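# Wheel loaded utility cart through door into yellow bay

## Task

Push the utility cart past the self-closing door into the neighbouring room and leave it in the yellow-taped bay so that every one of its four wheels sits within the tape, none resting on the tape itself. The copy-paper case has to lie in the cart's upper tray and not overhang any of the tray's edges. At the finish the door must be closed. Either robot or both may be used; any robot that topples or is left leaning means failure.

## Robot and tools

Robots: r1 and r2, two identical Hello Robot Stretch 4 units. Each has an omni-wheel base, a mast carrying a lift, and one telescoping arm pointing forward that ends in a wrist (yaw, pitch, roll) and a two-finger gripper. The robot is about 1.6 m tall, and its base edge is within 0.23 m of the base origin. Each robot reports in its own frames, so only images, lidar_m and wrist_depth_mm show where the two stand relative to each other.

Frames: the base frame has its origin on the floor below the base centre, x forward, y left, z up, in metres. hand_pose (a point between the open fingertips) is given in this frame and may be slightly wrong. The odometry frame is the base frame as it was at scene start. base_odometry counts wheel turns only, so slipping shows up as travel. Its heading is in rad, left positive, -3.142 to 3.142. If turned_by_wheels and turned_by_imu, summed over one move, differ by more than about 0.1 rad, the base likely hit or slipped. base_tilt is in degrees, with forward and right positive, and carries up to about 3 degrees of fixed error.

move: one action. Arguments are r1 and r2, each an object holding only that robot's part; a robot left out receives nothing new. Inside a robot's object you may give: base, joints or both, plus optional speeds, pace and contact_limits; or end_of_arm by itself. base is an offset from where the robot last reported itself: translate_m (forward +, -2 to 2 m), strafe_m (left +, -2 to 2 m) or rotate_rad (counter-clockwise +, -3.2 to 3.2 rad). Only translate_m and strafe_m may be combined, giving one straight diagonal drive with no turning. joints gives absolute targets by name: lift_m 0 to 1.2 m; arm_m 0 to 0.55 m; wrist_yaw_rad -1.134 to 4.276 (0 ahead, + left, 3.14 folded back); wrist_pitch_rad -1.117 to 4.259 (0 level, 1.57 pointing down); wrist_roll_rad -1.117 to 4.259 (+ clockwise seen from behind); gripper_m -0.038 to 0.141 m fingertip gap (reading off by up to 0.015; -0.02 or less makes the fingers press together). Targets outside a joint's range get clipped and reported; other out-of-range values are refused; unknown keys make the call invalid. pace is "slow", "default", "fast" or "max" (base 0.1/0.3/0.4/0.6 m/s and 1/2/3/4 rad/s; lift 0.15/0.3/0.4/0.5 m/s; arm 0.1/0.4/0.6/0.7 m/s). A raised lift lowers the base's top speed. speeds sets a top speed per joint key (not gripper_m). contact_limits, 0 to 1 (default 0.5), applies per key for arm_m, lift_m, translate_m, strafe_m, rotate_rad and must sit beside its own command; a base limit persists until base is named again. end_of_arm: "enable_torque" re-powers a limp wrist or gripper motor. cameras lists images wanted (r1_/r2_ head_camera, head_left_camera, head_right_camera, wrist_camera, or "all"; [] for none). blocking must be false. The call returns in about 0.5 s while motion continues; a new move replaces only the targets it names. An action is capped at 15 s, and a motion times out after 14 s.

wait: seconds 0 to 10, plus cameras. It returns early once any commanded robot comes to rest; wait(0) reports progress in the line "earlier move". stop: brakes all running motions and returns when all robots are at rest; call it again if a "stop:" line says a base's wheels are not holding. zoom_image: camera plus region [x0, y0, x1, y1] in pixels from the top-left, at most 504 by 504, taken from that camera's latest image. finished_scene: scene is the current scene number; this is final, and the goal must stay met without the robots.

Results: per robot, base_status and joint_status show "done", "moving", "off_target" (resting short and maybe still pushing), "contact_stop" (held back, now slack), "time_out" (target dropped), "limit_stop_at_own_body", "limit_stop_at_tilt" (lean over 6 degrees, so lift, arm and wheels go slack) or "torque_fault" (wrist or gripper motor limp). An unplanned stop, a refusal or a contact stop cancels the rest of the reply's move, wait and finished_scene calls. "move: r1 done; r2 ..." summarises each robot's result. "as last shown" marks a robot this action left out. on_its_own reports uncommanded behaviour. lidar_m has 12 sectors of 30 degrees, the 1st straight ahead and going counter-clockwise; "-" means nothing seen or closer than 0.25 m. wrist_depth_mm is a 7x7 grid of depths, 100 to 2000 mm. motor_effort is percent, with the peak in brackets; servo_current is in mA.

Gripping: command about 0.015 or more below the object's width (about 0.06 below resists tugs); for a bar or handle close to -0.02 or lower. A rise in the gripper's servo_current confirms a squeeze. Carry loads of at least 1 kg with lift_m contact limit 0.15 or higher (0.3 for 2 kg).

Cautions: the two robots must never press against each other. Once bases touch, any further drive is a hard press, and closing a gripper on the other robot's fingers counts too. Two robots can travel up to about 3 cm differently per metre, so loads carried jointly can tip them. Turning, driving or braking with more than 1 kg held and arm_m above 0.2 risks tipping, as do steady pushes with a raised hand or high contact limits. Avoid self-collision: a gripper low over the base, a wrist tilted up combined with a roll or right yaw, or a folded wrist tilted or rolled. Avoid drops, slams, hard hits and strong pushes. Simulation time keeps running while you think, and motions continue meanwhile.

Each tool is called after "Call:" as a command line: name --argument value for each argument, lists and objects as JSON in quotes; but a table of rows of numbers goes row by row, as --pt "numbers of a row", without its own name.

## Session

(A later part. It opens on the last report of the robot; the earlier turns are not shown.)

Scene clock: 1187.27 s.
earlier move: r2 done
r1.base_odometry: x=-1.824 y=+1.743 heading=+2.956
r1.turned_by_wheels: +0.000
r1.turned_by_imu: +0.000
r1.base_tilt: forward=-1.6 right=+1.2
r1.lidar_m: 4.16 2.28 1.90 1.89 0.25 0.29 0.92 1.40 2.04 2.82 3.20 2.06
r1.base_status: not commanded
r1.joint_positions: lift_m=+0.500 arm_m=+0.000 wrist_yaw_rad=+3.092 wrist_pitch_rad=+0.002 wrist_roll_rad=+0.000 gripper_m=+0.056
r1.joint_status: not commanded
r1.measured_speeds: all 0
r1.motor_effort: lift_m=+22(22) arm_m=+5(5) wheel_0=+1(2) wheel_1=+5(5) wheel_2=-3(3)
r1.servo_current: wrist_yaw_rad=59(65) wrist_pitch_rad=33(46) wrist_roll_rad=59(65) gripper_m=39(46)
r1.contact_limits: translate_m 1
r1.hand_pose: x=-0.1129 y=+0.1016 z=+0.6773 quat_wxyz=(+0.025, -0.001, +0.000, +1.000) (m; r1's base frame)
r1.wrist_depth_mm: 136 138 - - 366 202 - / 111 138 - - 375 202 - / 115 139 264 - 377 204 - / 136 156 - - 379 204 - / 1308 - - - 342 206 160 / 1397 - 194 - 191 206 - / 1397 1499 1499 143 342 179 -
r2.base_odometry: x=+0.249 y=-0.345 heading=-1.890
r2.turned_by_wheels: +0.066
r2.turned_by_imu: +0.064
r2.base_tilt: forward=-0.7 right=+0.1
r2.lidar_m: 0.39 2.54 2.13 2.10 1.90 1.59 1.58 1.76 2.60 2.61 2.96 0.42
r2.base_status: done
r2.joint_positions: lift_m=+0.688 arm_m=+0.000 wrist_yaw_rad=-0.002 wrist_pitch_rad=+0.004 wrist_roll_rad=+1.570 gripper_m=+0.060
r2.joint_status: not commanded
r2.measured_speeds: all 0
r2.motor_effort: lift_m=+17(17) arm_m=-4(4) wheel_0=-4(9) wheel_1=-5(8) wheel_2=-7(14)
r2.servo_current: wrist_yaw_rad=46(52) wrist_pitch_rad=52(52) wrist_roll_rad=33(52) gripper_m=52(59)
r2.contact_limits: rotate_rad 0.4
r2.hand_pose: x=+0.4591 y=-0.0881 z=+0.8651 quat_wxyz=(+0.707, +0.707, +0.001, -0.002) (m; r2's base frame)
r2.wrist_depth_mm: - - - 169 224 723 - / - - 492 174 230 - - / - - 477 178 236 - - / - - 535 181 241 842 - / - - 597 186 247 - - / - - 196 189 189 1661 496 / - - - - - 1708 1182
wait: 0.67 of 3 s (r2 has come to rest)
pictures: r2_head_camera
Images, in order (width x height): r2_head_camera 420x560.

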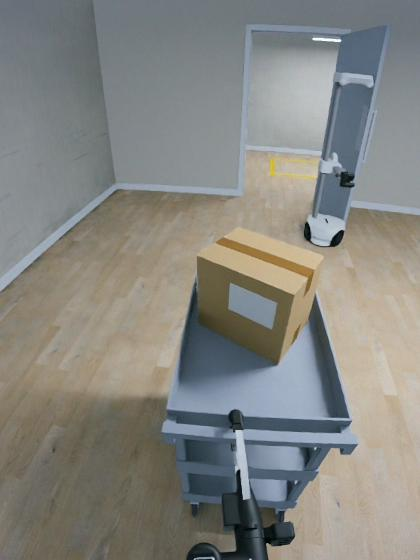

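Call:
move --blocking false --r2 '{"joints":{"gripper_m":-0.02}}' --cameras '[]'

Call:
wait --seconds 2 --cameras '["r2_head_camera"]'

Call:
move --blocking false --r2 '{"base":{"translate_m":-0.902,"strafe_m":0.073},"pace":"slow","contact_limits":{"translate_m":0.7}}' --cameras '[]'

Call:
wait --seconds 10 --cameras '["r2_head_camera"]'

Scene clock: 1196.57 s.
move: r2 moving
r1: as last shown
r1.base_tilt: forward=-1.6 right=+1.3
r1.lidar_m: 4.16 2.26 1.91 1.88 0.25 0.29 0.90 1.43 2.04 2.85 3.20 2.09
r1.motor_effort: lift_m=+22(22) arm_m=+5(5) wheel_0=+2(2) wheel_1=+5(5) wheel_2=-3(3)
r1.servo_current: wrist_yaw_rad=52(59) wrist_pitch_rad=33(52) wrist_roll_rad=52(59) gripper_m=46(46)
r1.contact_limits: translate_m 1
r1.wrist_depth_mm: 136 138 - - 368 202 - / 112 139 - - 373 202 - / 115 139 264 - 377 204 - / 136 156 - - 382 205 - / 1308 - - - 338 206 161 / 1430 - 193 - 190 206 - / 1430 1499 1499 143 342 179 -
r2.base_odometry: x=+0.249 y=-0.345 heading=-1.890
r2.turned_by_wheels: +0.000
r2.turned_by_imu: +0.000
r2.base_tilt: forward=-0.7 right=+0.1
r2.lidar_m: 0.42 2.54 2.09 2.12 1.91 1.59 1.59 1.80 2.63 2.62 2.97 0.42
r2.base_status: not commanded
r2.joint_positions: lift_m=+0.688 arm_m=+0.000 wrist_yaw_rad=-0.002 wrist_pitch_rad=+0.004 wrist_roll_rad=+1.570 gripper_m=+0.040
r2.joint_status: gripper_m moving
r2.measured_speeds: all 0
r2.motor_effort: lift_m=+17(17) arm_m=-3(4) wheel_0=-3(4) wheel_1=-5(5) wheel_2=-6(7)
r2.servo_current: wrist_yaw_rad=52(52) wrist_pitch_rad=46(46) wrist_roll_rad=46(52) gripper_m=150(150)
r2.contact_limits: rotate_rad 0.4
r2.hand_pose: x=+0.4591 y=-0.0881 z=+0.8651 quat_wxyz=(+0.707, +0.707, +0.001, -0.002) (m; r2's base frame)
r2.wrist_depth_mm: - - - 169 224 732 - / - - 492 173 230 - - / - - 473 178 236 - - / - - 535 181 239 854 - / - - 615 186 246 - - / - - 200 189 190 1661 496 / - - - - - 1756 1182
pictures: none
No camera images: "cameras" was empty.

Scene clock: 1197.60 s.
earlier move: r2 done
r1.base_odometry: x=-1.824 y=+1.743 heading=+2.956
r1.turned_by_wheels: +0.000
r1.turned_by_imu: +0.000
r1.base_tilt: forward=-1.6 right=+1.3
r1.lidar_m: 4.19 2.26 1.90 1.89 0.25 0.27 0.92 1.45 2.01 2.85 3.22 2.08
r1.base_status: not commanded
r1.joint_positions: lift_m=+0.500 arm_m=+0.000 wrist_yaw_rad=+3.092 wrist_pitch_rad=+0.002 wrist_roll_rad=+0.000 gripper_m=+0.056
r1.joint_status: not commanded
r1.measured_speeds: all 0
r1.motor_effort: lift_m=+22(22) arm_m=+5(5) wheel_0=+1(2) wheel_1=+5(6) wheel_2=-3(3)
r1.servo_current: wrist_yaw_rad=59(72) wrist_pitch_rad=46(52) wrist_roll_rad=46(65) gripper_m=46(46)
r1.contact_limits: translate_m 1
r1.hand_pose: x=-0.1129 y=+0.1016 z=+0.6773 quat_wxyz=(+0.025, -0.001, +0.000, +1.000) (m; r1's base frame)
r1.wrist_depth_mm: 136 138 - - 366 200 - / 111 139 - - 373 201 - / 115 139 264 - 377 204 - / 136 156 - - 382 204 - / 1308 - - - 340 204 161 / 1430 - 194 - 191 205 - / 1397 1499 1499 143 342 179 -
r2.base_odometry: x=+0.249 y=-0.345 heading=-1.890
r2.turned_by_wheels: +0.000
r2.turned_by_imu: +0.000
r2.base_tilt: forward=-0.6 right=+0.1
r2.lidar_m: 0.40 2.57 2.10 2.10 1.90 1.60 1.60 1.82 2.62 2.60 2.98 0.42
r2.base_status: not commanded
r2.joint_positions: lift_m=+0.688 arm_m=+0.000 wrist_yaw_rad=-0.002 wrist_pitch_rad=+0.004 wrist_roll_rad=+1.570 gripper_m=-0.019
r2.joint_status: all done
r2.measured_speeds: all 0
r2.motor_effort: lift_m=+17(17) arm_m=-4(4) wheel_0=-3(4) wheel_1=-5(5) wheel_2=-5(7)
r2.servo_current: wrist_yaw_rad=39(59) wrist_pitch_rad=46(46) wrist_roll_rad=39(59) gripper_m=111(241)
r2.contact_limits: rotate_rad 0.4
r2.hand_pose: x=+0.4592 y=-0.0879 z=+0.8651 quat_wxyz=(+0.707, +0.707, +0.001, -0.002) (m; r2's base frame)
r2.wrist_depth_mm: - - - 159 215 691 - / - - 469 163 220 - - / - 488 466 167 225 - - / - - 525 170 231 831 - / - - 603 175 236 - - / - - 185 179 180 1618 492 / - - - - - 1618 1229
wait: 1.03 of 2 s (r2 has come to rest)
pictures: r2_head_camera
Images, in order (width x height): r2_head_camera 420x560.

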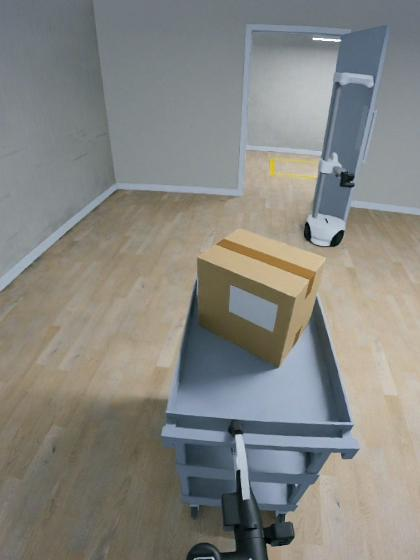

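Scene clock: 1198.10 s.
move: r2 moving
r1: as last shown
r1.lidar_m: 4.20 2.27 1.90 1.89 0.25 0.28 0.92 1.42 2.04 2.82 3.21 2.10
r1.motor_effort: lift_m=+22(22) arm_m=+5(5) wheel_0=+1(2) wheel_1=+5(5) wheel_2=-3(3)
r1.servo_current: wrist_yaw_rad=59(72) wrist_pitch_rad=46(46) wrist_roll_rad=59(59) gripper_m=39(46)
r1.contact_limits: translate_m 1
r1.wrist_depth_mm: 136 138 - - 370 202 - / 111 139 - - 373 202 - / 115 139 263 - 377 204 - / 136 156 - - 382 204 - / 1308 - - - 343 205 161 / 1397 - 194 - 191 204 - / 1397 1499 1537 143 340 179 -
r2.base_odometry: x=+0.254 y=-0.334 heading=-1.890
r2.turned_by_wheels: +0.000
r2.turned_by_imu: +0.000
r2.base_tilt: forward=-0.6 right=+0.1
r2.lidar_m: 0.42 2.52 2.10 2.11 1.88 1.58 1.56 1.81 2.62 2.62 2.98 0.38
r2.base_status: translate_m moving; strafe_m moving
r2.joint_positions: lift_m=+0.688 arm_m=+0.000 wrist_yaw_rad=-0.001 wrist_pitch_rad=+0.004 wrist_roll_rad=+1.570 gripper_m=-0.019
r2.joint_status: not commanded
r2.measured_speeds: translate_m=-0.049 strafe_m=+0.004 rotate_rad=-0.001 lift_m=+0.000 arm_m=+0.000 wrist_yaw_rad=+0.000 wrist_pitch_rad=+0.000 wrist_roll_rad=+0.000
r2.motor_effort: lift_m=+17(17) arm_m=-4(4) wheel_0=-2(8) wheel_1=-6(9) wheel_2=+9(11)
r2.servo_current: wrist_yaw_rad=46(52) wrist_pitch_rad=46(46) wrist_roll_rad=46(52) gripper_m=111(117)
r2.contact_limits: translate_m 0.7
r2.hand_pose: x=+0.4592 y=-0.0878 z=+0.8651 quat_wxyz=(+0.707, +0.707, +0.001, -0.002) (m; r2's base frame)
r2.wrist_depth_mm: - - - 158 214 750 - / - - 469 163 220 - - / - 488 466 167 225 - - / - - 525 171 231 831 - / - - 603 175 236 - - / - - 185 179 179 1499 484 / - - - - - 1618 1182
pictures: none
No camera images: "cameras" was empty.

Scene clock: 1207.93 s.
earlier move: r2 done
r1.base_odometry: x=-1.824 y=+1.743 heading=+2.956
r1.turned_by_wheels: +0.000
r1.turned_by_imu: -0.001
r1.base_tilt: forward=-1.6 right=+1.3
r1.lidar_m: 4.18 2.29 1.91 1.89 0.25 0.30 0.88 1.45 2.04 2.84 3.21 3.10
r1.base_status: not commanded
r1.joint_positions: lift_m=+0.500 arm_m=+0.000 wrist_yaw_rad=+3.092 wrist_pitch_rad=+0.002 wrist_roll_rad=+0.000 gripper_m=+0.056
r1.joint_status: not commanded
r1.measured_speeds: all 0
r1.motor_effort: lift_m=+22(22) arm_m=+5(5) wheel_0=+1(2) wheel_1=+5(6) wheel_2=-3(3)
r1.servo_current: wrist_yaw_rad=39(78) wrist_pitch_rad=46(52) wrist_roll_rad=59(78) gripper_m=39(52)
r1.contact_limits: translate_m 1
r1.hand_pose: x=-0.1129 y=+0.1016 z=+0.6773 quat_wxyz=(+0.025, -0.001, +0.000, +1.000) (m; r1's base frame)
r1.wrist_depth_mm: 136 138 - - 368 201 - / 112 138 - - 373 202 - / 115 139 263 - 377 204 - / 136 156 - - 382 205 - / 1308 - - - 340 205 161 / 1430 - 193 - 191 204 - / 1397 1537 1499 143 340 179 -
r2.base_odometry: x=+0.602 y=+0.488 heading=-1.890
r2.turned_by_wheels: +0.000
r2.turned_by_imu: +0.001
r2.base_tilt: forward=-0.6 right=+0.1
r2.lidar_m: 0.31 0.42 2.28 1.55 0.84 0.68 0.69 0.79 1.33 2.49 2.85 0.47
r2.base_status: done
r2.joint_positions: lift_m=+0.688 arm_m=+0.000 wrist_yaw_rad=+0.001 wrist_pitch_rad=+0.005 wrist_roll_rad=+1.570 gripper_m=-0.019
r2.joint_status: not commanded
r2.measured_speeds: all 0
r2.motor_effort: lift_m=+18(18) arm_m=-3(4) wheel_0=-3(13) wheel_1=-4(9) wheel_2=+5(12)
r2.servo_current: wrist_yaw_rad=46(65) wrist_pitch_rad=52(59) wrist_roll_rad=46(65) gripper_m=91(117)
r2.contact_limits: translate_m 0.7
r2.hand_pose: x=+0.4594 y=-0.0872 z=+0.8647 quat_wxyz=(+0.707, +0.707, +0.002, -0.002) (m; r2's base frame)
r2.wrist_depth_mm: - - - 330 - 1366 1098 / - - - 325 377 1499 452 / - - - 286 304 1661 521 / - - - 207 271 732 - / - - 539 189 247 831 - / - - 186 170 178 - - / - - 473 - 213 - -
wait: 9.83 of 10 s (r2 has come to rest)
pictures: r2_head_camera
Images, in order (width x height): r2_head_camera 420x560.

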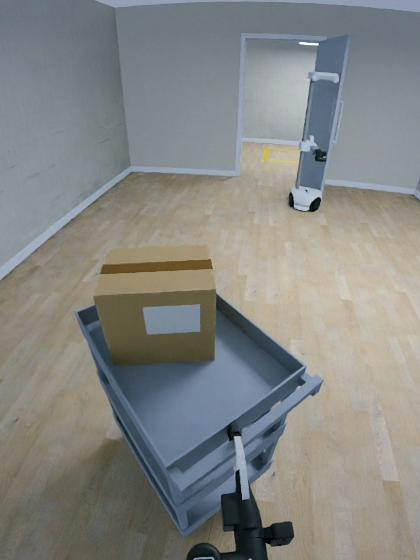

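Call:
move --blocking false --r2 '{"base":{"rotate_rad":0.6},"pace":"slow","contact_limits":{"rotate_rad":0.7}}' --cameras '[]'

Call:
wait --seconds 3 --cameras '["r2_head_camera"]'

Call:
move --blocking false --r2 '{"base":{"strafe_m":-0.6,"translate_m":0.1},"pace":"slow","contact_limits":{"translate_m":0.7}}' --cameras '[]'

Call:
wait --seconds 8 --cameras '["r2_head_camera"]'

Scene clock: 1266.60 s.
move: r2 moving
r1: as last shown
r1.turned_by_imu: +0.000
r1.lidar_m: 4.21 2.28 1.91 1.89 0.25 0.28 0.92 1.42 2.01 2.85 3.22 3.04
r1.motor_effort: lift_m=+22(22) arm_m=+5(5) wheel_0=+2(2) wheel_1=+5(5) wheel_2=-3(3)
r1.servo_current: wrist_yaw_rad=39(59) wrist_pitch_rad=33(52) wrist_roll_rad=52(59) gripper_m=39(46)
r1.contact_limits: translate_m 1
r1.wrist_depth_mm: 136 138 - - 366 201 - / 111 138 - - 375 202 - / 115 139 264 - 377 204 - / 136 156 - - 382 204 - / 1308 - - - 342 205 160 / 1397 - 193 - 191 205 - / 1397 1537 1499 143 338 180 -
r2.base_odometry: x=+0.602 y=+0.488 heading=-1.767
r2.turned_by_wheels: +0.123
r2.turned_by_imu: +0.120
r2.base_tilt: forward=-0.7 right=+0.0
r2.lidar_m: 0.31 0.64 2.24 1.26 0.80 0.68 0.68 0.85 1.65 2.50 3.05 0.47
r2.base_status: rotate_rad moving
r2.joint_positions: lift_m=+0.688 arm_m=+0.000 wrist_yaw_rad=-0.015 wrist_pitch_rad=+0.005 wrist_roll_rad=+1.570 gripper_m=-0.019
r2.joint_status: not commanded
r2.measured_speeds: translate_m=+0.003 strafe_m=+0.000 rotate_rad=+0.485 lift_m=+0.000 arm_m=+0.000 wrist_yaw_rad=-0.021 wrist_pitch_rad=+0.000 wrist_roll_rad=+0.000
r2.motor_effort: lift_m=+18(18) arm_m=-2(4) wheel_0=-15(15) wheel_1=-8(9) wheel_2=-19(20)
r2.servo_current: wrist_yaw_rad=85(85) wrist_pitch_rad=46(46) wrist_roll_rad=46(65) gripper_m=85(91)
r2.contact_limits: rotate_rad 0.7
r2.hand_pose: x=+0.4579 y=-0.0917 z=+0.8647 quat_wxyz=(+0.707, +0.707, -0.004, -0.007) (m; r2's base frame)
r2.wrist_depth_mm: - - - 329 357 362 364 / - - - 297 320 1661 492 / - - - 216 286 1863 - / - - - 198 259 759 - / - - 480 183 241 - - / - - 185 167 179 - - / - - 488 - 213 129 -
pictures: none
No camera images: "cameras" was empty.

Scene clock: 1267.93 s.
earlier move: r2 done
r1.base_odometry: x=-1.824 y=+1.743 heading=+2.956
r1.turned_by_wheels: +0.000
r1.turned_by_imu: +0.000
r1.base_tilt: forward=-1.6 right=+1.3
r1.lidar_m: 4.16 2.28 1.90 1.88 0.25 0.27 0.93 1.43 2.03 2.84 3.24 3.09
r1.base_status: not commanded
r1.joint_positions: lift_m=+0.500 arm_m=+0.000 wrist_yaw_rad=+3.092 wrist_pitch_rad=+0.002 wrist_roll_rad=+0.000 gripper_m=+0.056
r1.joint_status: not commanded
r1.measured_speeds: all 0
r1.motor_effort: lift_m=+22(22) arm_m=+5(5) wheel_0=+1(2) wheel_1=+5(6) wheel_2=-3(3)
r1.servo_current: wrist_yaw_rad=59(65) wrist_pitch_rad=39(52) wrist_roll_rad=52(72) gripper_m=46(52)
r1.contact_limits: translate_m 1
r1.hand_pose: x=-0.1129 y=+0.1016 z=+0.6773 quat_wxyz=(+0.025, -0.001, +0.000, +1.000) (m; r1's base frame)
r1.wrist_depth_mm: 136 138 - - 368 201 - / 111 139 - - 375 201 - / 115 139 263 - 377 204 - / 136 156 - - 382 205 - / 1281 - - - 342 206 160 / 1366 - 193 - 191 206 - / 1397 1499 1537 143 342 179 -
r2.base_odometry: x=+0.602 y=+0.488 heading=-1.291
r2.turned_by_wheels: +0.475
r2.turned_by_imu: +0.462
r2.base_tilt: forward=-0.6 right=+0.1
r2.lidar_m: 0.43 2.26 1.32 0.80 0.68 0.68 0.83 1.50 2.50 2.96 0.45 0.39
r2.base_status: done
r2.joint_positions: lift_m=+0.688 arm_m=+0.000 wrist_yaw_rad=-0.001 wrist_pitch_rad=+0.005 wrist_roll_rad=+1.570 gripper_m=-0.019
r2.joint_status: not commanded
r2.measured_speeds: all 0
r2.motor_effort: lift_m=+18(18) arm_m=+4(4) wheel_0=-5(16) wheel_1=-4(9) wheel_2=-5(20)
r2.servo_current: wrist_yaw_rad=52(91) wrist_pitch_rad=46(52) wrist_roll_rad=52(72) gripper_m=78(91)
r2.contact_limits: rotate_rad 0.7
r2.hand_pose: x=+0.4592 y=-0.0877 z=+0.8647 quat_wxyz=(+0.707, +0.707, +0.001, -0.002) (m; r2's base frame)
r2.wrist_depth_mm: - 402 397 127 180 - - / - 430 424 132 191 - - / - - 492 139 204 - - / - - 591 148 215 - - / - - - 159 226 1661 521 / - - 186 170 179 1576 466 / - - - - - 1661 1118
wait: 1.33 of 3 s (r2 has come to rest)
pictures: r2_head_camera
Images, in order (width x height): r2_head_camera 420x560.

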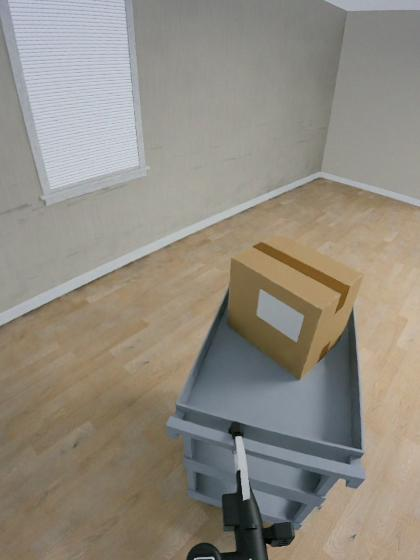

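Scene clock: 1268.43 s.
move: r2 moving
r1: as last shown
r1.lidar_m: 4.19 2.27 1.89 1.91 0.25 0.27 0.91 1.43 2.03 2.83 3.20 3.09
r1.motor_effort: lift_m=+22(22) arm_m=+5(5) wheel_0=+1(2) wheel_1=+5(5) wheel_2=-3(3)
r1.servo_current: wrist_yaw_rad=52(78) wrist_pitch_rad=39(46) wrist_roll_rad=46(52) gripper_m=39(46)
r1.contact_limits: translate_m 1
r1.wrist_depth_mm: 136 138 - - 368 201 - / 112 138 - - 373 202 - / 115 139 263 - 375 203 - / 137 156 - - 379 204 - / 1281 - - - 343 205 161 / 1397 - 194 - 191 205 - / 1397 1464 1499 143 342 179 -
r2.base_odometry: x=+0.590 y=+0.483 heading=-1.291
r2.turned_by_wheels: +0.000
r2.turned_by_imu: +0.000
r2.base_tilt: forward=-0.7 right=+0.1
r2.lidar_m: 0.43 2.27 1.38 0.79 0.70 0.66 0.82 1.50 2.50 2.95 0.46 0.39
r2.base_status: translate_m moving; strafe_m moving
r2.joint_positions: lift_m=+0.688 arm_m=+0.000 wrist_yaw_rad=+0.000 wrist_pitch_rad=+0.005 wrist_roll_rad=+1.570 gripper_m=-0.019
r2.joint_status: not commanded
r2.measured_speeds: translate_m=+0.007 strafe_m=-0.051 rotate_rad=+0.004 lift_m=+0.000 arm_m=+0.000 wrist_yaw_rad=+0.004 wrist_pitch_rad=+0.000 wrist_roll_rad=+0.000
r2.motor_effort: lift_m=+18(18) arm_m=+4(4) wheel_0=+11(11) wheel_1=-8(9) wheel_2=-9(9)
r2.servo_current: wrist_yaw_rad=52(59) wrist_pitch_rad=52(52) wrist_roll_rad=52(52) gripper_m=72(85)
r2.contact_limits: translate_m 0.7
r2.hand_pose: x=+0.4592 y=-0.0875 z=+0.8647 quat_wxyz=(+0.707, +0.707, +0.002, -0.002) (m; r2's base frame)
r2.wrist_depth_mm: - 402 402 125 179 - - / - 427 418 129 188 - - / - - 492 138 199 - - / - - 585 146 214 - - / - - - 156 224 1756 521 / - - 188 168 178 1537 469 / - - - - - 1661 1118
pictures: none
No camera images: "cameras" was empty.

Scene clock: 1275.23 s.
earlier move: r2 done
r1.base_odometry: x=-1.824 y=+1.743 heading=+2.956
r1.turned_by_wheels: +0.000
r1.turned_by_imu: +0.000
r1.base_tilt: forward=-1.6 right=+1.3
r1.lidar_m: 3.38 2.30 1.91 1.89 0.25 0.28 0.89 1.43 2.07 2.82 3.21 2.92
r1.base_status: not commanded
r1.joint_positions: lift_m=+0.500 arm_m=+0.000 wrist_yaw_rad=+3.092 wrist_pitch_rad=+0.002 wrist_roll_rad=+0.000 gripper_m=+0.056
r1.joint_status: not commanded
r1.measured_speeds: all 0
r1.motor_effort: lift_m=+22(22) arm_m=+5(5) wheel_0=+1(2) wheel_1=+5(6) wheel_2=-3(3)
r1.servo_current: wrist_yaw_rad=52(78) wrist_pitch_rad=39(52) wrist_roll_rad=20(65) gripper_m=39(52)
r1.contact_limits: translate_m 1
r1.hand_pose: x=-0.1129 y=+0.1016 z=+0.6773 quat_wxyz=(+0.025, -0.001, +0.000, +1.000) (m; r1's base frame)
r1.wrist_depth_mm: 136 138 - - 368 201 - / 111 138 - - 373 202 - / 116 139 264 - 377 204 - / 136 156 - - 382 204 - / 1281 - - - 342 204 161 / 1366 - 194 - 191 205 - / 1430 1537 1499 143 340 180 -
r2.base_odometry: x=+0.053 y=+0.227 heading=-1.291
r2.turned_by_wheels: +0.000
r2.turned_by_imu: +0.003
r2.base_tilt: forward=-0.7 right=+0.0
r2.lidar_m: 0.28 0.44 2.32 1.40 1.18 1.21 1.42 2.15 2.15 2.56 3.34 0.46
r2.base_status: done
r2.joint_positions: lift_m=+0.688 arm_m=+0.000 wrist_yaw_rad=+0.003 wrist_pitch_rad=+0.005 wrist_roll_rad=+1.570 gripper_m=-0.019
r2.joint_status: not commanded
r2.measured_speeds: all 0
r2.motor_effort: lift_m=+18(18) arm_m=+4(4) wheel_0=+4(15) wheel_1=-4(9) wheel_2=-2(10)
r2.servo_current: wrist_yaw_rad=46(65) wrist_pitch_rad=46(52) wrist_roll_rad=39(65) gripper_m=78(91)
r2.contact_limits: translate_m 0.7
r2.hand_pose: x=+0.4595 y=-0.0867 z=+0.8647 quat_wxyz=(+0.707, +0.707, +0.003, -0.001) (m; r2's base frame)
r2.wrist_depth_mm: - - - 342 - 1537 1118 / - - - 325 377 1430 449 / - - - 233 309 1708 500 / - - - 210 273 1808 - / - - 621 190 248 820 - / - - 185 170 179 - - / - - 469 - 212 - -
wait: 6.80 of 8 s (r2 has come to rest)
pictures: r2_head_camera
Images, in order (width x height): r2_head_camera 420x560.

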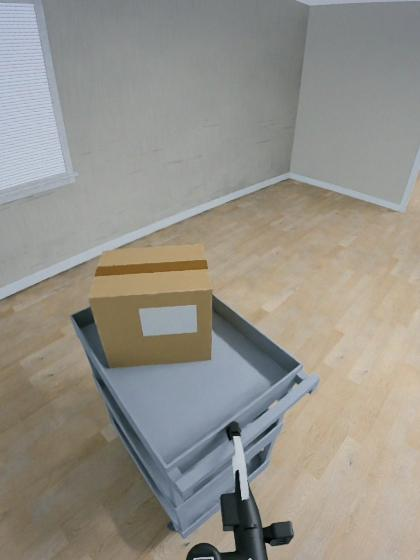

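Call:
move --blocking false --r2 '{"base":{"rotate_rad":0.65},"pace":"slow","contact_limits":{"rotate_rad":0.7}}' --cameras '[]'

Call:
wait --seconds 3 --cameras '[]'

Call:
move --blocking false --r2 '{"base":{"strafe_m":-0.65,"translate_m":0.05},"pace":"slow","contact_limits":{"translate_m":0.7}}' --cameras '[]'

Call:
wait --seconds 9 --cameras '["r2_head_camera","r2_head_right_camera"]'

Scene clock: 1282.07 s.
move: r2 moving
r1: as last shown
r1.lidar_m: 3.34 2.23 1.90 1.90 0.25 0.28 0.89 1.43 2.06 2.84 3.23 2.92
r1.motor_effort: lift_m=+22(22) arm_m=+5(5) wheel_0=+1(2) wheel_1=+5(5) wheel_2=-3(3)
r1.servo_current: wrist_yaw_rad=20(65) wrist_pitch_rad=39(46) wrist_roll_rad=39(59) gripper_m=39(46)
r1.contact_limits: translate_m 1
r1.wrist_depth_mm: 136 138 - - 370 200 - / 111 138 - - 370 203 - / 116 139 264 - 379 204 - / 136 155 - - 379 204 - / 1308 - - - 340 204 161 / 1430 - 194 - 191 205 - / 1397 1537 1537 143 342 179 -
r2.base_odometry: x=+0.053 y=+0.227 heading=-1.167
r2.turned_by_wheels: +0.124
r2.turned_by_imu: +0.120
r2.base_tilt: forward=-0.7 right=+0.1
r2.lidar_m: 0.33 0.62 1.95 1.29 1.18 1.22 1.54 2.14 2.20 2.80 3.35 0.44
r2.base_status: rotate_rad moving
r2.joint_positions: lift_m=+0.688 arm_m=+0.000 wrist_yaw_rad=-0.009 wrist_pitch_rad=+0.005 wrist_roll_rad=+1.570 gripper_m=-0.019
r2.joint_status: not commanded
r2.measured_speeds: translate_m=-0.001 strafe_m=+0.000 rotate_rad=+0.488 lift_m=+0.000 arm_m=+0.000 wrist_yaw_rad=-0.001 wrist_pitch_rad=+0.000 wrist_roll_rad=+0.000
r2.motor_effort: lift_m=+18(18) arm_m=+4(4) wheel_0=-8(13) wheel_1=-8(9) wheel_2=-16(17)
r2.servo_current: wrist_yaw_rad=65(65) wrist_pitch_rad=39(52) wrist_roll_rad=59(59) gripper_m=78(85)
r2.contact_limits: rotate_rad 0.7
r2.hand_pose: x=+0.4585 y=-0.0901 z=+0.8647 quat_wxyz=(+0.707, +0.707, -0.001, -0.005) (m; r2's base frame)
r2.wrist_depth_mm: - - - 332 362 364 373 / - - - 298 324 1661 484 / - - - 218 289 1808 - / - - - 200 262 759 - / - - 477 184 242 - - / - - 187 169 180 - - / - - 484 - 213 129 -
pictures: none
No camera images: "cameras" was empty.

Scene clock: 1283.47 s.
earlier move: r2 done
r1.base_odometry: x=-1.824 y=+1.743 heading=+2.956
r1.turned_by_wheels: +0.000
r1.turned_by_imu: +0.000
r1.base_tilt: forward=-1.6 right=+1.3
r1.lidar_m: 3.38 2.29 1.91 1.90 0.25 0.28 0.90 1.43 2.04 2.83 3.21 2.99
r1.base_status: not commanded
r1.joint_positions: lift_m=+0.500 arm_m=+0.000 wrist_yaw_rad=+3.092 wrist_pitch_rad=+0.002 wrist_roll_rad=+0.000 gripper_m=+0.056
r1.joint_status: not commanded
r1.measured_speeds: all 0
r1.motor_effort: lift_m=+22(22) arm_m=+5(5) wheel_0=+1(2) wheel_1=+5(5) wheel_2=-3(3)
r1.servo_current: wrist_yaw_rad=46(65) wrist_pitch_rad=39(46) wrist_roll_rad=52(65) gripper_m=46(52)
r1.contact_limits: translate_m 1
r1.hand_pose: x=-0.1129 y=+0.1016 z=+0.6773 quat_wxyz=(+0.025, -0.001, +0.000, +1.000) (m; r1's base frame)
r1.wrist_depth_mm: 136 138 - - 370 200 - / 111 138 - - 373 202 - / 115 139 264 - 375 204 - / 136 156 - - 382 205 - / 1308 - - - 342 206 160 / 1430 - 194 - 191 205 - / 1397 1499 1499 143 342 179 -
r2.base_odometry: x=+0.053 y=+0.227 heading=-0.642
r2.turned_by_wheels: +0.525
r2.turned_by_imu: +0.510
r2.base_tilt: forward=-0.7 right=+0.1
r2.lidar_m: 0.41 1.93 1.29 1.18 1.22 1.55 2.15 2.17 2.81 3.33 0.41 0.37
r2.base_status: done
r2.joint_positions: lift_m=+0.688 arm_m=+0.000 wrist_yaw_rad=-0.002 wrist_pitch_rad=+0.005 wrist_roll_rad=+1.570 gripper_m=-0.019
r2.joint_status: not commanded
r2.measured_speeds: all 0
r2.motor_effort: lift_m=+18(18) arm_m=-3(4) wheel_0=-5(13) wheel_1=-6(9) wheel_2=-5(17)
r2.servo_current: wrist_yaw_rad=46(72) wrist_pitch_rad=46(52) wrist_roll_rad=46(59) gripper_m=78(91)
r2.contact_limits: rotate_rad 0.7
r2.hand_pose: x=+0.4591 y=-0.0879 z=+0.8647 quat_wxyz=(+0.707, +0.707, +0.001, -0.002) (m; r2's base frame)
r2.wrist_depth_mm: - 377 377 117 171 - - / - 442 433 124 182 - - / - - 508 132 195 - - / - - - 143 208 - - / - - - 153 224 1537 484 / - - 186 168 179 1618 1182 / - - - - 264 301 1060
wait: 1.40 of 3 s (r2 has come to rest)
pictures: none
No camera images: "cameras" was empty.

Scene clock: 1283.97 s.
move: r2 moving
r1: as last shown
r1.lidar_m: 3.37 2.29 1.89 1.88 0.25 0.27 0.91 1.44 2.05 2.84 3.23 3.00
r1.motor_effort: lift_m=+22(22) arm_m=+5(5) wheel_0=+2(2) wheel_1=+5(5) wheel_2=-3(3)
r1.servo_current: wrist_yaw_rad=52(65) wrist_pitch_rad=46(52) wrist_roll_rad=52(59) gripper_m=46(52)
r1.contact_limits: translate_m 1
r1.wrist_depth_mm: 136 138 - - 370 202 - / 111 138 - - 373 202 - / 115 139 264 - 377 204 - / 137 155 - - 379 205 - / 1308 - - - 340 204 161 / 1366 - 194 - 191 205 - / 1366 1499 1537 143 340 179 -
r2.base_odometry: x=+0.045 y=+0.215 heading=-0.642
r2.turned_by_wheels: +0.000
r2.turned_by_imu: +0.000
r2.base_tilt: forward=-0.7 right=+0.0
r2.lidar_m: 0.42 1.98 1.30 1.18 1.23 1.57 2.12 2.18 2.79 3.34 0.41 0.38
r2.base_status: translate_m moving; strafe_m moving
r2.joint_positions: lift_m=+0.688 arm_m=+0.000 wrist_yaw_rad=+0.000 wrist_pitch_rad=+0.005 wrist_roll_rad=+1.570 gripper_m=-0.019
r2.joint_status: not commanded
r2.measured_speeds: translate_m=+0.003 strafe_m=-0.053 rotate_rad=+0.001 lift_m=+0.000 arm_m=+0.000 wrist_yaw_rad=+0.001 wrist_pitch_rad=+0.000 wrist_roll_rad=+0.000
r2.motor_effort: lift_m=+18(18) arm_m=-4(4) wheel_0=+9(14) wheel_1=-6(9) wheel_2=-7(7)
r2.servo_current: wrist_yaw_rad=52(59) wrist_pitch_rad=39(46) wrist_roll_rad=39(59) gripper_m=78(85)
r2.contact_limits: translate_m 0.7
r2.hand_pose: x=+0.4593 y=-0.0873 z=+0.8647 quat_wxyz=(+0.707, +0.707, +0.002, -0.002) (m; r2's base frame)
r2.wrist_depth_mm: - 368 375 113 169 - - / - 439 427 121 180 - - / - - 512 129 192 - - / - - - 139 206 - - / - - - 151 224 1576 500 / - - 188 169 178 1618 1205 / - - - - 264 312 1060
pictures: none
No camera images: "cameras" was empty.

Scene clock: 1291.17 s.
earlier move: r2 done
r1.base_odometry: x=-1.824 y=+1.743 heading=+2.956
r1.turned_by_wheels: +0.000
r1.turned_by_imu: +0.000
r1.base_tilt: forward=-1.6 right=+1.3
r1.lidar_m: 2.69 2.28 1.91 1.89 0.25 0.27 0.94 1.43 2.04 2.84 3.20 2.60
r1.base_status: not commanded
r1.joint_positions: lift_m=+0.500 arm_m=+0.000 wrist_yaw_rad=+3.092 wrist_pitch_rad=+0.002 wrist_roll_rad=+0.000 gripper_m=+0.056
r1.joint_status: not commanded
r1.measured_speeds: all 0
r1.motor_effort: lift_m=+22(22) arm_m=+5(5) wheel_0=+1(2) wheel_1=+5(6) wheel_2=-3(3)
r1.servo_current: wrist_yaw_rad=46(72) wrist_pitch_rad=46(52) wrist_roll_rad=39(72) gripper_m=46(52)
r1.contact_limits: translate_m 1
r1.hand_pose: x=-0.1129 y=+0.1016 z=+0.6773 quat_wxyz=(+0.025, -0.001, +0.000, +1.000) (m; r1's base frame)
r1.wrist_depth_mm: 136 138 - - 373 201 - / 111 139 - - 373 202 - / 115 139 264 - 375 204 - / 136 156 - - 382 204 - / 1308 - - - 342 204 161 / 1397 - 195 - 191 205 - / 1430 1537 1537 143 342 179 -
r2.base_odometry: x=-0.296 y=-0.323 heading=-0.643
r2.turned_by_wheels: +0.000
r2.turned_by_imu: +0.002
r2.base_tilt: forward=-0.7 right=+0.0
r2.lidar_m: 0.32 0.44 2.00 1.83 1.88 2.29 2.12 2.16 2.71 2.69 4.04 0.48
r2.base_status: done
r2.joint_positions: lift_m=+0.688 arm_m=+0.000 wrist_yaw_rad=+0.003 wrist_pitch_rad=+0.005 wrist_roll_rad=+1.570 gripper_m=-0.019
r2.joint_status: not commanded
r2.measured_speeds: all 0
r2.motor_effort: lift_m=+18(18) arm_m=-3(4) wheel_0=+5(14) wheel_1=-5(9) wheel_2=-4(8)
r2.servo_current: wrist_yaw_rad=46(65) wrist_pitch_rad=46(52) wrist_roll_rad=33(65) gripper_m=78(85)
r2.contact_limits: translate_m 0.7
r2.hand_pose: x=+0.4596 y=-0.0866 z=+0.8647 quat_wxyz=(+0.707, +0.707, +0.003, -0.001) (m; r2's base frame)
r2.wrist_depth_mm: - - - 334 - 1336 1138 / - - - 320 382 1537 445 / - - - 232 314 1661 521 / - - - 208 272 732 - / - - 544 189 248 820 - / - - 186 170 180 - - / - - 473 - 212 - -
wait: 7.20 of 9 s (r2 has come to rest)
pictures: r2_head_camera, r2_head_right_camera
Images, in order (width x height): r2_head_camera 420x560, r2_head_right_camera 420x672.

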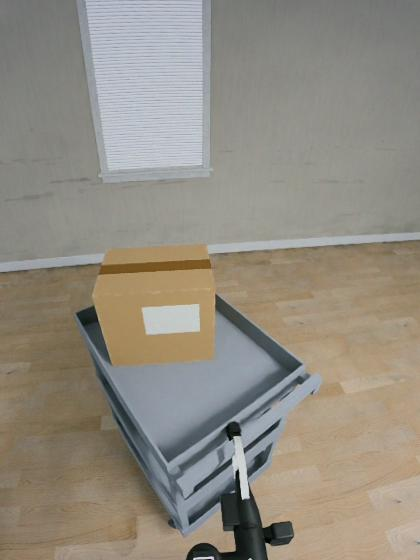

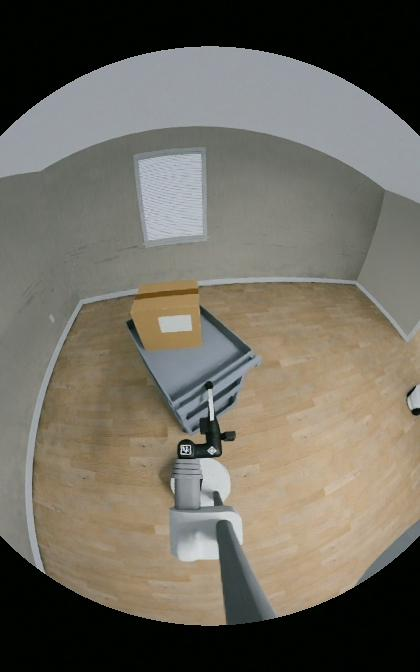

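Call:
move --blocking false --r2 '{"base":{"rotate_rad":0.65},"pace":"slow","contact_limits":{"rotate_rad":0.7}}' --cameras '[]'

Call:
wait --seconds 3 --cameras '[]'

Call:
move --blocking false --r2 '{"base":{"strafe_m":-0.65,"translate_m":0.05},"pace":"slow","contact_limits":{"translate_m":0.7}}' --cameras '[]'

Call:
wait --seconds 9 --cameras '["r2_head_camera","r2_head_right_camera"]'

Scene clock: 1306.47 s.
move: r2 moving
r1: as last shown
r1.lidar_m: 2.76 2.26 1.91 1.89 0.25 0.27 0.88 1.44 2.03 2.80 3.21 2.63
r1.motor_effort: lift_m=+22(22) arm_m=+5(5) wheel_0=+1(2) wheel_1=+5(5) wheel_2=-3(3)
r1.servo_current: wrist_yaw_rad=65(65) wrist_pitch_rad=52(52) wrist_roll_rad=39(65) gripper_m=46(46)
r1.contact_limits: translate_m 1
r1.wrist_depth_mm: 136 138 - - 368 200 - / 111 138 - - 375 203 - / 115 138 264 - 379 203 - / 136 155 - - 379 205 - / 1281 - - - 342 205 161 / 1397 - 194 - 191 204 - / 1397 1499 1499 143 342 179 -
r2.base_odometry: x=-0.297 y=-0.323 heading=-0.518
r2.turned_by_wheels: +0.124
r2.turned_by_imu: +0.121
r2.base_tilt: forward=-0.7 right=+0.0
r2.lidar_m: 0.34 0.64 1.91 1.81 1.93 2.21 2.13 2.21 3.09 2.70 3.67 0.46
r2.base_status: rotate_rad moving
r2.joint_positions: lift_m=+0.688 arm_m=+0.000 wrist_yaw_rad=-0.009 wrist_pitch_rad=+0.005 wrist_roll_rad=+1.570 gripper_m=-0.019
r2.joint_status: not commanded
r2.measured_speeds: translate_m=+0.001 strafe_m=-0.001 rotate_rad=+0.490 lift_m=+0.000 arm_m=+0.000 wrist_yaw_rad=+0.000 wrist_pitch_rad=+0.000 wrist_roll_rad=+0.000
r2.motor_effort: lift_m=+18(18) arm_m=-4(4) wheel_0=-9(12) wheel_1=-7(9) wheel_2=-15(17)
r2.servo_current: wrist_yaw_rad=59(59) wrist_pitch_rad=46(46) wrist_roll_rad=52(59) gripper_m=78(85)
r2.contact_limits: rotate_rad 0.7
r2.hand_pose: x=+0.4585 y=-0.0900 z=+0.8647 quat_wxyz=(+0.707, +0.707, -0.001, -0.005) (m; r2's base frame)
r2.wrist_depth_mm: - - - 324 353 366 364 / - - - 294 - 1661 496 / - - - 216 286 1756 - / - - - 198 259 798 - / - - 480 183 241 - - / - - 187 170 180 - - / - - 492 - 214 - -
pictures: none
No camera images: "cameras" was empty.

Scene clock: 1307.87 s.
earlier move: r2 done
r1.base_odometry: x=-1.824 y=+1.743 heading=+2.956
r1.turned_by_wheels: +0.000
r1.turned_by_imu: +0.000
r1.base_tilt: forward=-1.6 right=+1.2
r1.lidar_m: 2.71 2.27 1.90 1.88 0.25 0.28 0.91 1.43 2.03 2.84 3.22 2.65
r1.base_status: not commanded
r1.joint_positions: lift_m=+0.500 arm_m=+0.000 wrist_yaw_rad=+3.092 wrist_pitch_rad=+0.002 wrist_roll_rad=+0.000 gripper_m=+0.056
r1.joint_status: not commanded
r1.measured_speeds: all 0
r1.motor_effort: lift_m=+22(22) arm_m=+5(5) wheel_0=+1(2) wheel_1=+5(5) wheel_2=-3(3)
r1.servo_current: wrist_yaw_rad=52(65) wrist_pitch_rad=46(52) wrist_roll_rad=46(72) gripper_m=39(52)
r1.contact_limits: translate_m 1
r1.hand_pose: x=-0.1129 y=+0.1016 z=+0.6773 quat_wxyz=(+0.025, -0.001, +0.000, +1.000) (m; r1's base frame)
r1.wrist_depth_mm: 136 138 - - 368 201 - / 111 138 - - 375 202 - / 115 139 263 - 377 204 - / 136 156 - - 379 206 - / 1336 - - - 340 206 161 / 1430 - 193 - 191 205 - / 1430 1537 1537 143 342 180 -
r2.base_odometry: x=-0.296 y=-0.323 heading=+0.006
r2.turned_by_wheels: +0.524
r2.turned_by_imu: +0.510
r2.base_tilt: forward=-0.7 right=+0.0
r2.lidar_m: 0.42 1.92 1.85 1.92 2.23 2.11 2.24 3.06 2.69 3.70 0.42 0.38
r2.base_status: done
r2.joint_positions: lift_m=+0.688 arm_m=+0.000 wrist_yaw_rad=-0.001 wrist_pitch_rad=+0.005 wrist_roll_rad=+1.570 gripper_m=-0.019
r2.joint_status: not commanded
r2.measured_speeds: all 0
r2.motor_effort: lift_m=+18(18) arm_m=-4(4) wheel_0=-6(12) wheel_1=-5(9) wheel_2=-5(17)
r2.servo_current: wrist_yaw_rad=39(72) wrist_pitch_rad=46(52) wrist_roll_rad=46(59) gripper_m=78(91)
r2.contact_limits: rotate_rad 0.7
r2.hand_pose: x=+0.4592 y=-0.0877 z=+0.8647 quat_wxyz=(+0.707, +0.707, +0.001, -0.002) (m; r2's base frame)
r2.wrist_depth_mm: - 377 373 114 172 - - / - 442 430 122 180 - - / - - 517 131 193 - - / - - - 140 208 - - / - - - 154 225 1576 492 / - - 185 168 179 1576 1160 / - - - - 266 298 314
wait: 1.40 of 3 s (r2 has come to rest)
pictures: none
No camera images: "cameras" was empty.

Scene clock: 1308.37 s.
move: r2 moving
r1: as last shown
r1.lidar_m: 2.68 2.29 1.89 1.89 0.25 0.30 0.91 1.43 2.03 2.84 3.19 2.68
r1.motor_effort: lift_m=+22(22) arm_m=+5(5) wheel_0=+1(2) wheel_1=+5(6) wheel_2=-3(3)
r1.servo_current: wrist_yaw_rad=33(65) wrist_pitch_rad=46(46) wrist_roll_rad=46(59) gripper_m=39(46)
r1.contact_limits: translate_m 1
r1.wrist_depth_mm: 136 138 - - 370 201 - / 111 138 - - 375 202 - / 115 139 263 - 377 204 - / 136 155 - - 379 206 - / 1308 - - - 342 205 160 / 1397 - 193 - 191 204 - / 1397 1537 1537 143 340 179 -
r2.base_odometry: x=-0.296 y=-0.337 heading=+0.006
r2.turned_by_wheels: +0.000
r2.turned_by_imu: +0.000
r2.base_tilt: forward=-0.7 right=+0.1
r2.lidar_m: 0.42 1.91 1.84 1.92 2.22 2.14 2.24 3.09 2.70 3.69 0.42 0.37
r2.base_status: translate_m moving; strafe_m moving
r2.joint_positions: lift_m=+0.688 arm_m=+0.000 wrist_yaw_rad=+0.000 wrist_pitch_rad=+0.005 wrist_roll_rad=+1.570 gripper_m=-0.019
r2.joint_status: not commanded
r2.measured_speeds: translate_m=+0.004 strafe_m=-0.053 rotate_rad=+0.000 lift_m=+0.000 arm_m=+0.000 wrist_yaw_rad=+0.002 wrist_pitch_rad=+0.000 wrist_roll_rad=+0.000
r2.motor_effort: lift_m=+18(18) arm_m=-4(4) wheel_0=+10(12) wheel_1=-7(9) wheel_2=-6(7)
r2.servo_current: wrist_yaw_rad=46(52) wrist_pitch_rad=39(52) wrist_roll_rad=46(52) gripper_m=85(85)
r2.contact_limits: translate_m 0.7
r2.hand_pose: x=+0.4593 y=-0.0874 z=+0.8647 quat_wxyz=(+0.707, +0.707, +0.002, -0.002) (m; r2's base frame)
r2.wrist_depth_mm: - 377 368 111 167 - - / - 445 430 121 178 - - / - - 517 128 191 - - / - - - 138 206 - - / - - - 151 223 1576 492 / - - 188 167 178 1537 1182 / - - - - 264 309 315
pictures: none
No camera images: "cameras" was empty.

Scene clock: 1315.57 s.
earlier move: r2 done
r1.base_odometry: x=-1.824 y=+1.743 heading=+2.956
r1.turned_by_wheels: +0.000
r1.turned_by_imu: +0.000
r1.base_tilt: forward=-1.6 right=+1.2
r1.lidar_m: 4.17 2.29 1.91 1.91 0.25 0.27 0.93 1.43 2.02 2.84 3.20 2.19
r1.base_status: not commanded
r1.joint_positions: lift_m=+0.500 arm_m=+0.000 wrist_yaw_rad=+3.092 wrist_pitch_rad=+0.002 wrist_roll_rad=+0.000 gripper_m=+0.056
r1.joint_status: not commanded
r1.measured_speeds: all 0
r1.motor_effort: lift_m=+22(22) arm_m=+5(5) wheel_0=+1(2) wheel_1=+5(6) wheel_2=-3(3)
r1.servo_current: wrist_yaw_rad=46(72) wrist_pitch_rad=39(52) wrist_roll_rad=46(78) gripper_m=39(46)
r1.contact_limits: translate_m 1
r1.hand_pose: x=-0.1129 y=+0.1016 z=+0.6773 quat_wxyz=(+0.025, -0.001, +0.000, +1.000) (m; r1's base frame)
r1.wrist_depth_mm: 136 138 - - 368 202 - / 111 139 - - 370 202 - / 115 139 265 - 377 204 - / 136 156 - - 379 204 - / 1308 - - - 340 204 161 / 1366 - 194 - 191 205 - / 1430 1499 1537 143 343 179 -
r2.base_odometry: x=-0.243 y=-0.973 heading=+0.006
r2.turned_by_wheels: +0.000
r2.turned_by_imu: +0.002
r2.base_tilt: forward=-0.7 right=+0.1
r2.lidar_m: 0.35 2.46 2.38 2.47 2.61 2.48 2.62 2.24 2.22 3.20 2.33 0.46
r2.base_status: done
r2.joint_positions: lift_m=+0.688 arm_m=+0.000 wrist_yaw_rad=+0.002 wrist_pitch_rad=+0.005 wrist_roll_rad=+1.570 gripper_m=-0.019
r2.joint_status: not commanded
r2.measured_speeds: all 0
r2.motor_effort: lift_m=+18(18) arm_m=-4(4) wheel_0=+6(15) wheel_1=-4(9) wheel_2=-3(9)
r2.servo_current: wrist_yaw_rad=59(59) wrist_pitch_rad=46(52) wrist_roll_rad=52(59) gripper_m=78(91)
r2.contact_limits: translate_m 0.7
r2.hand_pose: x=+0.4595 y=-0.0869 z=+0.8647 quat_wxyz=(+0.707, +0.707, +0.002, -0.001) (m; r2's base frame)
r2.wrist_depth_mm: 1708 1808 1808 279 283 1537 1205 / 1863 1921 1921 206 273 1661 517 / - - - 197 259 768 - / - - 488 187 249 - - / - - 496 181 238 842 - / - - 186 172 180 - - / - - 544 - 223 - -
wait: 7.20 of 9 s (r2 has come to rest)
pictures: r2_head_camera, r2_head_right_camera
Images, in order (width x height): r2_head_camera 420x560, r2_head_right_camera 420x672.

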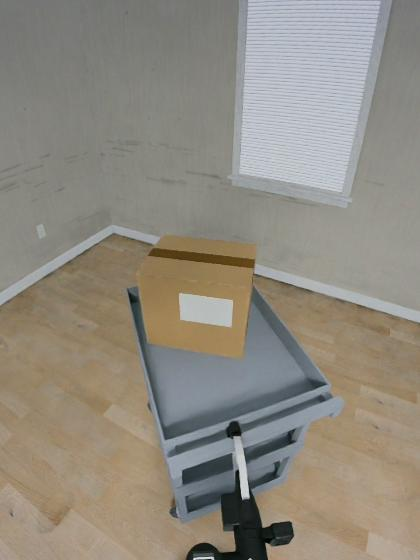

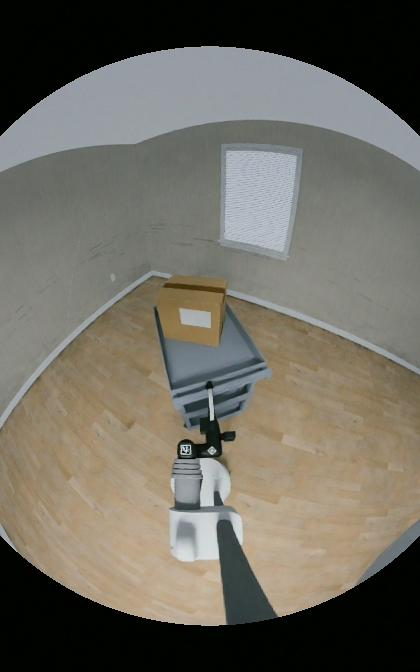

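Call:
move --blocking false --r2 '{"base":{"strafe_m":-0.35,"translate_m":-0.2},"pace":"slow","contact_limits":{"translate_m":0.7}}' --cameras '[]'

Call:
wait --seconds 6 --cameras '[]'

Call:
move --blocking false --r2 '{"base":{"rotate_rad":0.5},"pace":"slow","contact_limits":{"rotate_rad":0.7}}' --cameras '[]'

Call:
wait --seconds 3 --cameras '["r2_head_camera","r2_head_right_camera"]'

Scene clock: 1331.30 s.
move: r2 moving
r1: as last shown
r1.base_tilt: forward=-1.6 right=+1.3
r1.lidar_m: 4.16 2.28 1.91 1.89 0.25 0.27 0.90 1.44 2.04 2.83 3.23 2.19
r1.motor_effort: lift_m=+22(22) arm_m=+5(5) wheel_0=+1(2) wheel_1=+5(5) wheel_2=-3(3)
r1.servo_current: wrist_yaw_rad=39(52) wrist_pitch_rad=39(46) wrist_roll_rad=46(59) gripper_m=46(46)
r1.contact_limits: translate_m 1
r1.wrist_depth_mm: 136 138 - - 366 201 - / 111 138 - - 373 202 - / 115 139 263 - 375 204 - / 137 156 - - 382 204 - / 1281 - - - 340 205 161 / 1397 - 195 - 191 205 - / 1366 1499 1499 143 340 179 -
r2.base_odometry: x=-0.248 y=-0.984 heading=+0.007
r2.turned_by_wheels: +0.001
r2.turned_by_imu: +0.001
r2.base_tilt: forward=-0.6 right=+0.0
r2.lidar_m: 0.36 2.47 2.37 2.46 2.61 2.50 2.61 2.20 2.21 3.18 2.36 0.45
r2.base_status: translate_m moving; strafe_m moving
r2.joint_positions: lift_m=+0.688 arm_m=+0.000 wrist_yaw_rad=+0.003 wrist_pitch_rad=+0.005 wrist_roll_rad=+1.570 gripper_m=-0.019
r2.joint_status: not commanded
r2.measured_speeds: translate_m=-0.025 strafe_m=-0.042 rotate_rad=-0.002 lift_m=+0.000 arm_m=+0.000 wrist_yaw_rad=+0.000 wrist_pitch_rad=+0.000 wrist_roll_rad=+0.000
r2.motor_effort: lift_m=+18(18) arm_m=-3(4) wheel_0=+2(11) wheel_1=-7(9) wheel_2=+11(13)
r2.servo_current: wrist_yaw_rad=46(52) wrist_pitch_rad=46(52) wrist_roll_rad=46(52) gripper_m=72(85)
r2.contact_limits: translate_m 0.7
r2.hand_pose: x=+0.4596 y=-0.0866 z=+0.8647 quat_wxyz=(+0.707, +0.707, +0.003, -0.001) (m; r2's base frame)
r2.wrist_depth_mm: 1708 1756 1808 282 287 1537 1205 / 1921 1921 1983 209 273 1661 492 / - - - 198 264 768 - / - - 488 189 250 - - / - - 496 182 238 831 - / - - 186 172 179 - - / - - 539 - 223 - -
pictures: none
No camera images: "cameras" was empty.

Scene clock: 1336.10 s.
earlier move: r2 done
r1.base_odometry: x=-1.824 y=+1.743 heading=+2.956
r1.turned_by_wheels: +0.000
r1.turned_by_imu: +0.000
r1.base_tilt: forward=-1.5 right=+1.3
r1.lidar_m: 4.17 2.26 1.90 1.90 0.25 0.28 0.92 1.46 2.03 2.82 3.19 1.81
r1.base_status: not commanded
r1.joint_positions: lift_m=+0.500 arm_m=+0.000 wrist_yaw_rad=+3.092 wrist_pitch_rad=+0.002 wrist_roll_rad=+0.000 gripper_m=+0.056
r1.joint_status: not commanded
r1.measured_speeds: all 0
r1.motor_effort: lift_m=+22(22) arm_m=+5(5) wheel_0=+1(2) wheel_1=+5(6) wheel_2=-3(3)
r1.servo_current: wrist_yaw_rad=59(72) wrist_pitch_rad=39(52) wrist_roll_rad=59(72) gripper_m=46(52)
r1.contact_limits: translate_m 1
r1.hand_pose: x=-0.1129 y=+0.1016 z=+0.6773 quat_wxyz=(+0.025, -0.001, +0.000, +1.000) (m; r1's base frame)
r1.wrist_depth_mm: 136 138 - - 368 201 - / 112 139 - - 373 201 - / 116 139 264 - 377 204 - / 136 156 - - 382 206 - / 1308 - - - 342 204 161 / 1430 - 193 - 191 205 - / 1397 1499 1576 143 342 179 -
r2.base_odometry: x=-0.440 y=-1.324 heading=+0.007
r2.turned_by_wheels: +0.000
r2.turned_by_imu: +0.001
r2.base_tilt: forward=-0.7 right=+0.1
r2.lidar_m: 0.32 0.42 2.76 2.93 2.62 2.51 2.63 1.82 1.87 3.14 2.32 0.49
r2.base_status: done
r2.joint_positions: lift_m=+0.688 arm_m=+0.000 wrist_yaw_rad=+0.003 wrist_pitch_rad=+0.005 wrist_roll_rad=+1.570 gripper_m=-0.019
r2.joint_status: not commanded
r2.measured_speeds: all 0
r2.motor_effort: lift_m=+18(18) arm_m=-4(4) wheel_0=+4(11) wheel_1=-4(9) wheel_2=+7(13)
r2.servo_current: wrist_yaw_rad=52(59) wrist_pitch_rad=46(52) wrist_roll_rad=52(59) gripper_m=78(85)
r2.contact_limits: translate_m 0.7
r2.hand_pose: x=+0.4596 y=-0.0866 z=+0.8647 quat_wxyz=(+0.707, +0.707, +0.003, -0.001) (m; r2's base frame)
r2.wrist_depth_mm: - - - 355 - 1618 1118 / - 1983 - 291 399 415 415 / - - - 248 - 1661 500 / - - - 210 290 1808 - / - - - 191 251 768 - / - - 186 167 179 - - / - - 462 - 209 - -
wait: 4.80 of 6 s (r2 has come to rest)
pictures: none
No camera images: "cameras" was empty.

Scene clock: 1336.60 s.
move: r2 moving
r1: as last shown
r1.base_tilt: forward=-1.6 right=+1.3
r1.lidar_m: 4.16 2.28 1.91 1.87 0.25 0.27 0.91 1.43 2.03 2.83 3.23 1.80
r1.motor_effort: lift_m=+22(22) arm_m=+5(5) wheel_0=+1(2) wheel_1=+5(5) wheel_2=-3(3)
r1.servo_current: wrist_yaw_rad=52(59) wrist_pitch_rad=46(46) wrist_roll_rad=59(59) gripper_m=39(46)
r1.contact_limits: translate_m 1
r1.wrist_depth_mm: 136 138 - - 368 200 - / 111 138 - - 375 202 - / 115 139 264 - 379 204 - / 136 156 - - 382 205 - / 1336 - - - 343 205 161 / 1464 - 194 - 191 205 - / 1366 1499 1576 143 342 179 -
r2.base_odometry: x=-0.440 y=-1.324 heading=+0.130
r2.turned_by_wheels: +0.123
r2.turned_by_imu: +0.119
r2.base_tilt: forward=-0.7 right=+0.0
r2.lidar_m: 0.30 0.56 2.77 3.02 2.54 2.50 2.72 1.81 3.05 2.85 2.28 0.49
r2.base_status: rotate_rad moving
r2.joint_positions: lift_m=+0.688 arm_m=+0.000 wrist_yaw_rad=-0.011 wrist_pitch_rad=+0.005 wrist_roll_rad=+1.570 gripper_m=-0.019
r2.joint_status: not commanded
r2.measured_speeds: translate_m=-0.001 strafe_m=+0.002 rotate_rad=+0.488 lift_m=+0.000 arm_m=+0.000 wrist_yaw_rad=-0.003 wrist_pitch_rad=+0.000 wrist_roll_rad=+0.000
r2.motor_effort: lift_m=+18(18) arm_m=-4(4) wheel_0=-14(15) wheel_1=-8(9) wheel_2=-15(16)
r2.servo_current: wrist_yaw_rad=72(72) wrist_pitch_rad=46(52) wrist_roll_rad=39(52) gripper_m=78(85)
r2.contact_limits: rotate_rad 0.7
r2.hand_pose: x=+0.4583 y=-0.0907 z=+0.8647 quat_wxyz=(+0.707, +0.707, -0.002, -0.006) (m; r2's base frame)
r2.wrist_depth_mm: - - - 304 379 1366 1138 / 1921 1983 - 322 384 1499 449 / - - - 225 307 1708 525 / - - - 206 270 723 - / - - 554 185 245 820 - / - - 185 167 180 - - / - - 469 - 206 - -
pictures: none
No camera images: "cameras" was empty.

Scene clock: 1337.80 s.
earlier move: r2 done
r1.base_odometry: x=-1.824 y=+1.743 heading=+2.956
r1.turned_by_wheels: +0.000
r1.turned_by_imu: +0.000
r1.base_tilt: forward=-1.6 right=+1.3
r1.lidar_m: 4.19 2.24 1.89 1.91 0.25 0.28 0.95 1.42 2.01 2.84 3.23 1.81
r1.base_status: not commanded
r1.joint_positions: lift_m=+0.500 arm_m=+0.000 wrist_yaw_rad=+3.092 wrist_pitch_rad=+0.002 wrist_roll_rad=+0.000 gripper_m=+0.056
r1.joint_status: not commanded
r1.measured_speeds: all 0
r1.motor_effort: lift_m=+22(22) arm_m=+5(5) wheel_0=+1(2) wheel_1=+5(5) wheel_2=-3(3)
r1.servo_current: wrist_yaw_rad=39(72) wrist_pitch_rad=39(52) wrist_roll_rad=59(59) gripper_m=39(46)
r1.contact_limits: translate_m 1
r1.hand_pose: x=-0.1129 y=+0.1016 z=+0.6773 quat_wxyz=(+0.025, -0.001, +0.000, +1.000) (m; r1's base frame)
r1.wrist_depth_mm: 136 138 - - 370 202 - / 111 139 - - 373 202 - / 115 138 263 - 379 204 - / 136 156 - - 382 205 - / 1308 - - - 342 204 160 / 1430 - 194 - 191 205 - / 1397 1499 1537 143 342 180 -
r2.base_odometry: x=-0.440 y=-1.324 heading=+0.505
r2.turned_by_wheels: +0.376
r2.turned_by_imu: +0.365
r2.base_tilt: forward=-0.7 right=+0.1
r2.lidar_m: 0.41 2.77 2.87 2.63 2.50 2.58 1.82 1.86 3.15 2.35 0.56 0.41
r2.base_status: done
r2.joint_positions: lift_m=+0.688 arm_m=+0.000 wrist_yaw_rad=+0.000 wrist_pitch_rad=+0.005 wrist_roll_rad=+1.570 gripper_m=-0.019
r2.joint_status: not commanded
r2.measured_speeds: all 0
r2.motor_effort: lift_m=+18(18) arm_m=-4(4) wheel_0=-5(17) wheel_1=-4(9) wheel_2=-7(17)
r2.servo_current: wrist_yaw_rad=52(78) wrist_pitch_rad=52(52) wrist_roll_rad=46(59) gripper_m=78(85)
r2.contact_limits: rotate_rad 0.7
r2.hand_pose: x=+0.4593 y=-0.0876 z=+0.8647 quat_wxyz=(+0.707, +0.707, +0.002, -0.002) (m; r2's base frame)
r2.wrist_depth_mm: - - - 158 216 741 - / - - 480 160 219 798 - / - 477 459 164 223 809 - / - - 517 167 228 831 - / - - 580 169 230 - - / - - 186 173 180 1576 496 / - - - - - 1708 1205
wait: 1.20 of 3 s (r2 has come to rest)
pictures: r2_head_camera, r2_head_right_camera
Images, in order (width x height): r2_head_camera 420x560, r2_head_right_camera 420x672.

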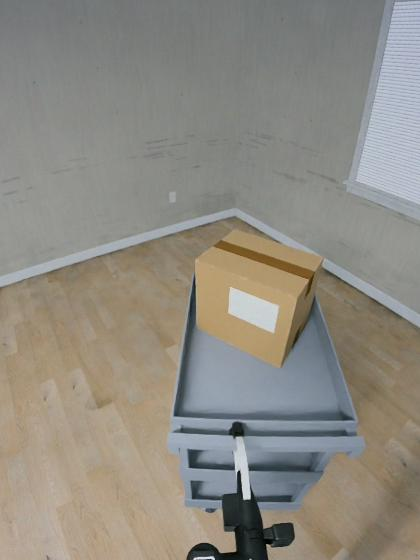

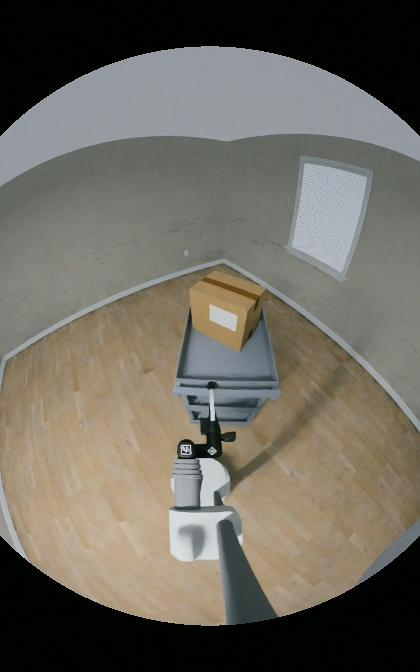

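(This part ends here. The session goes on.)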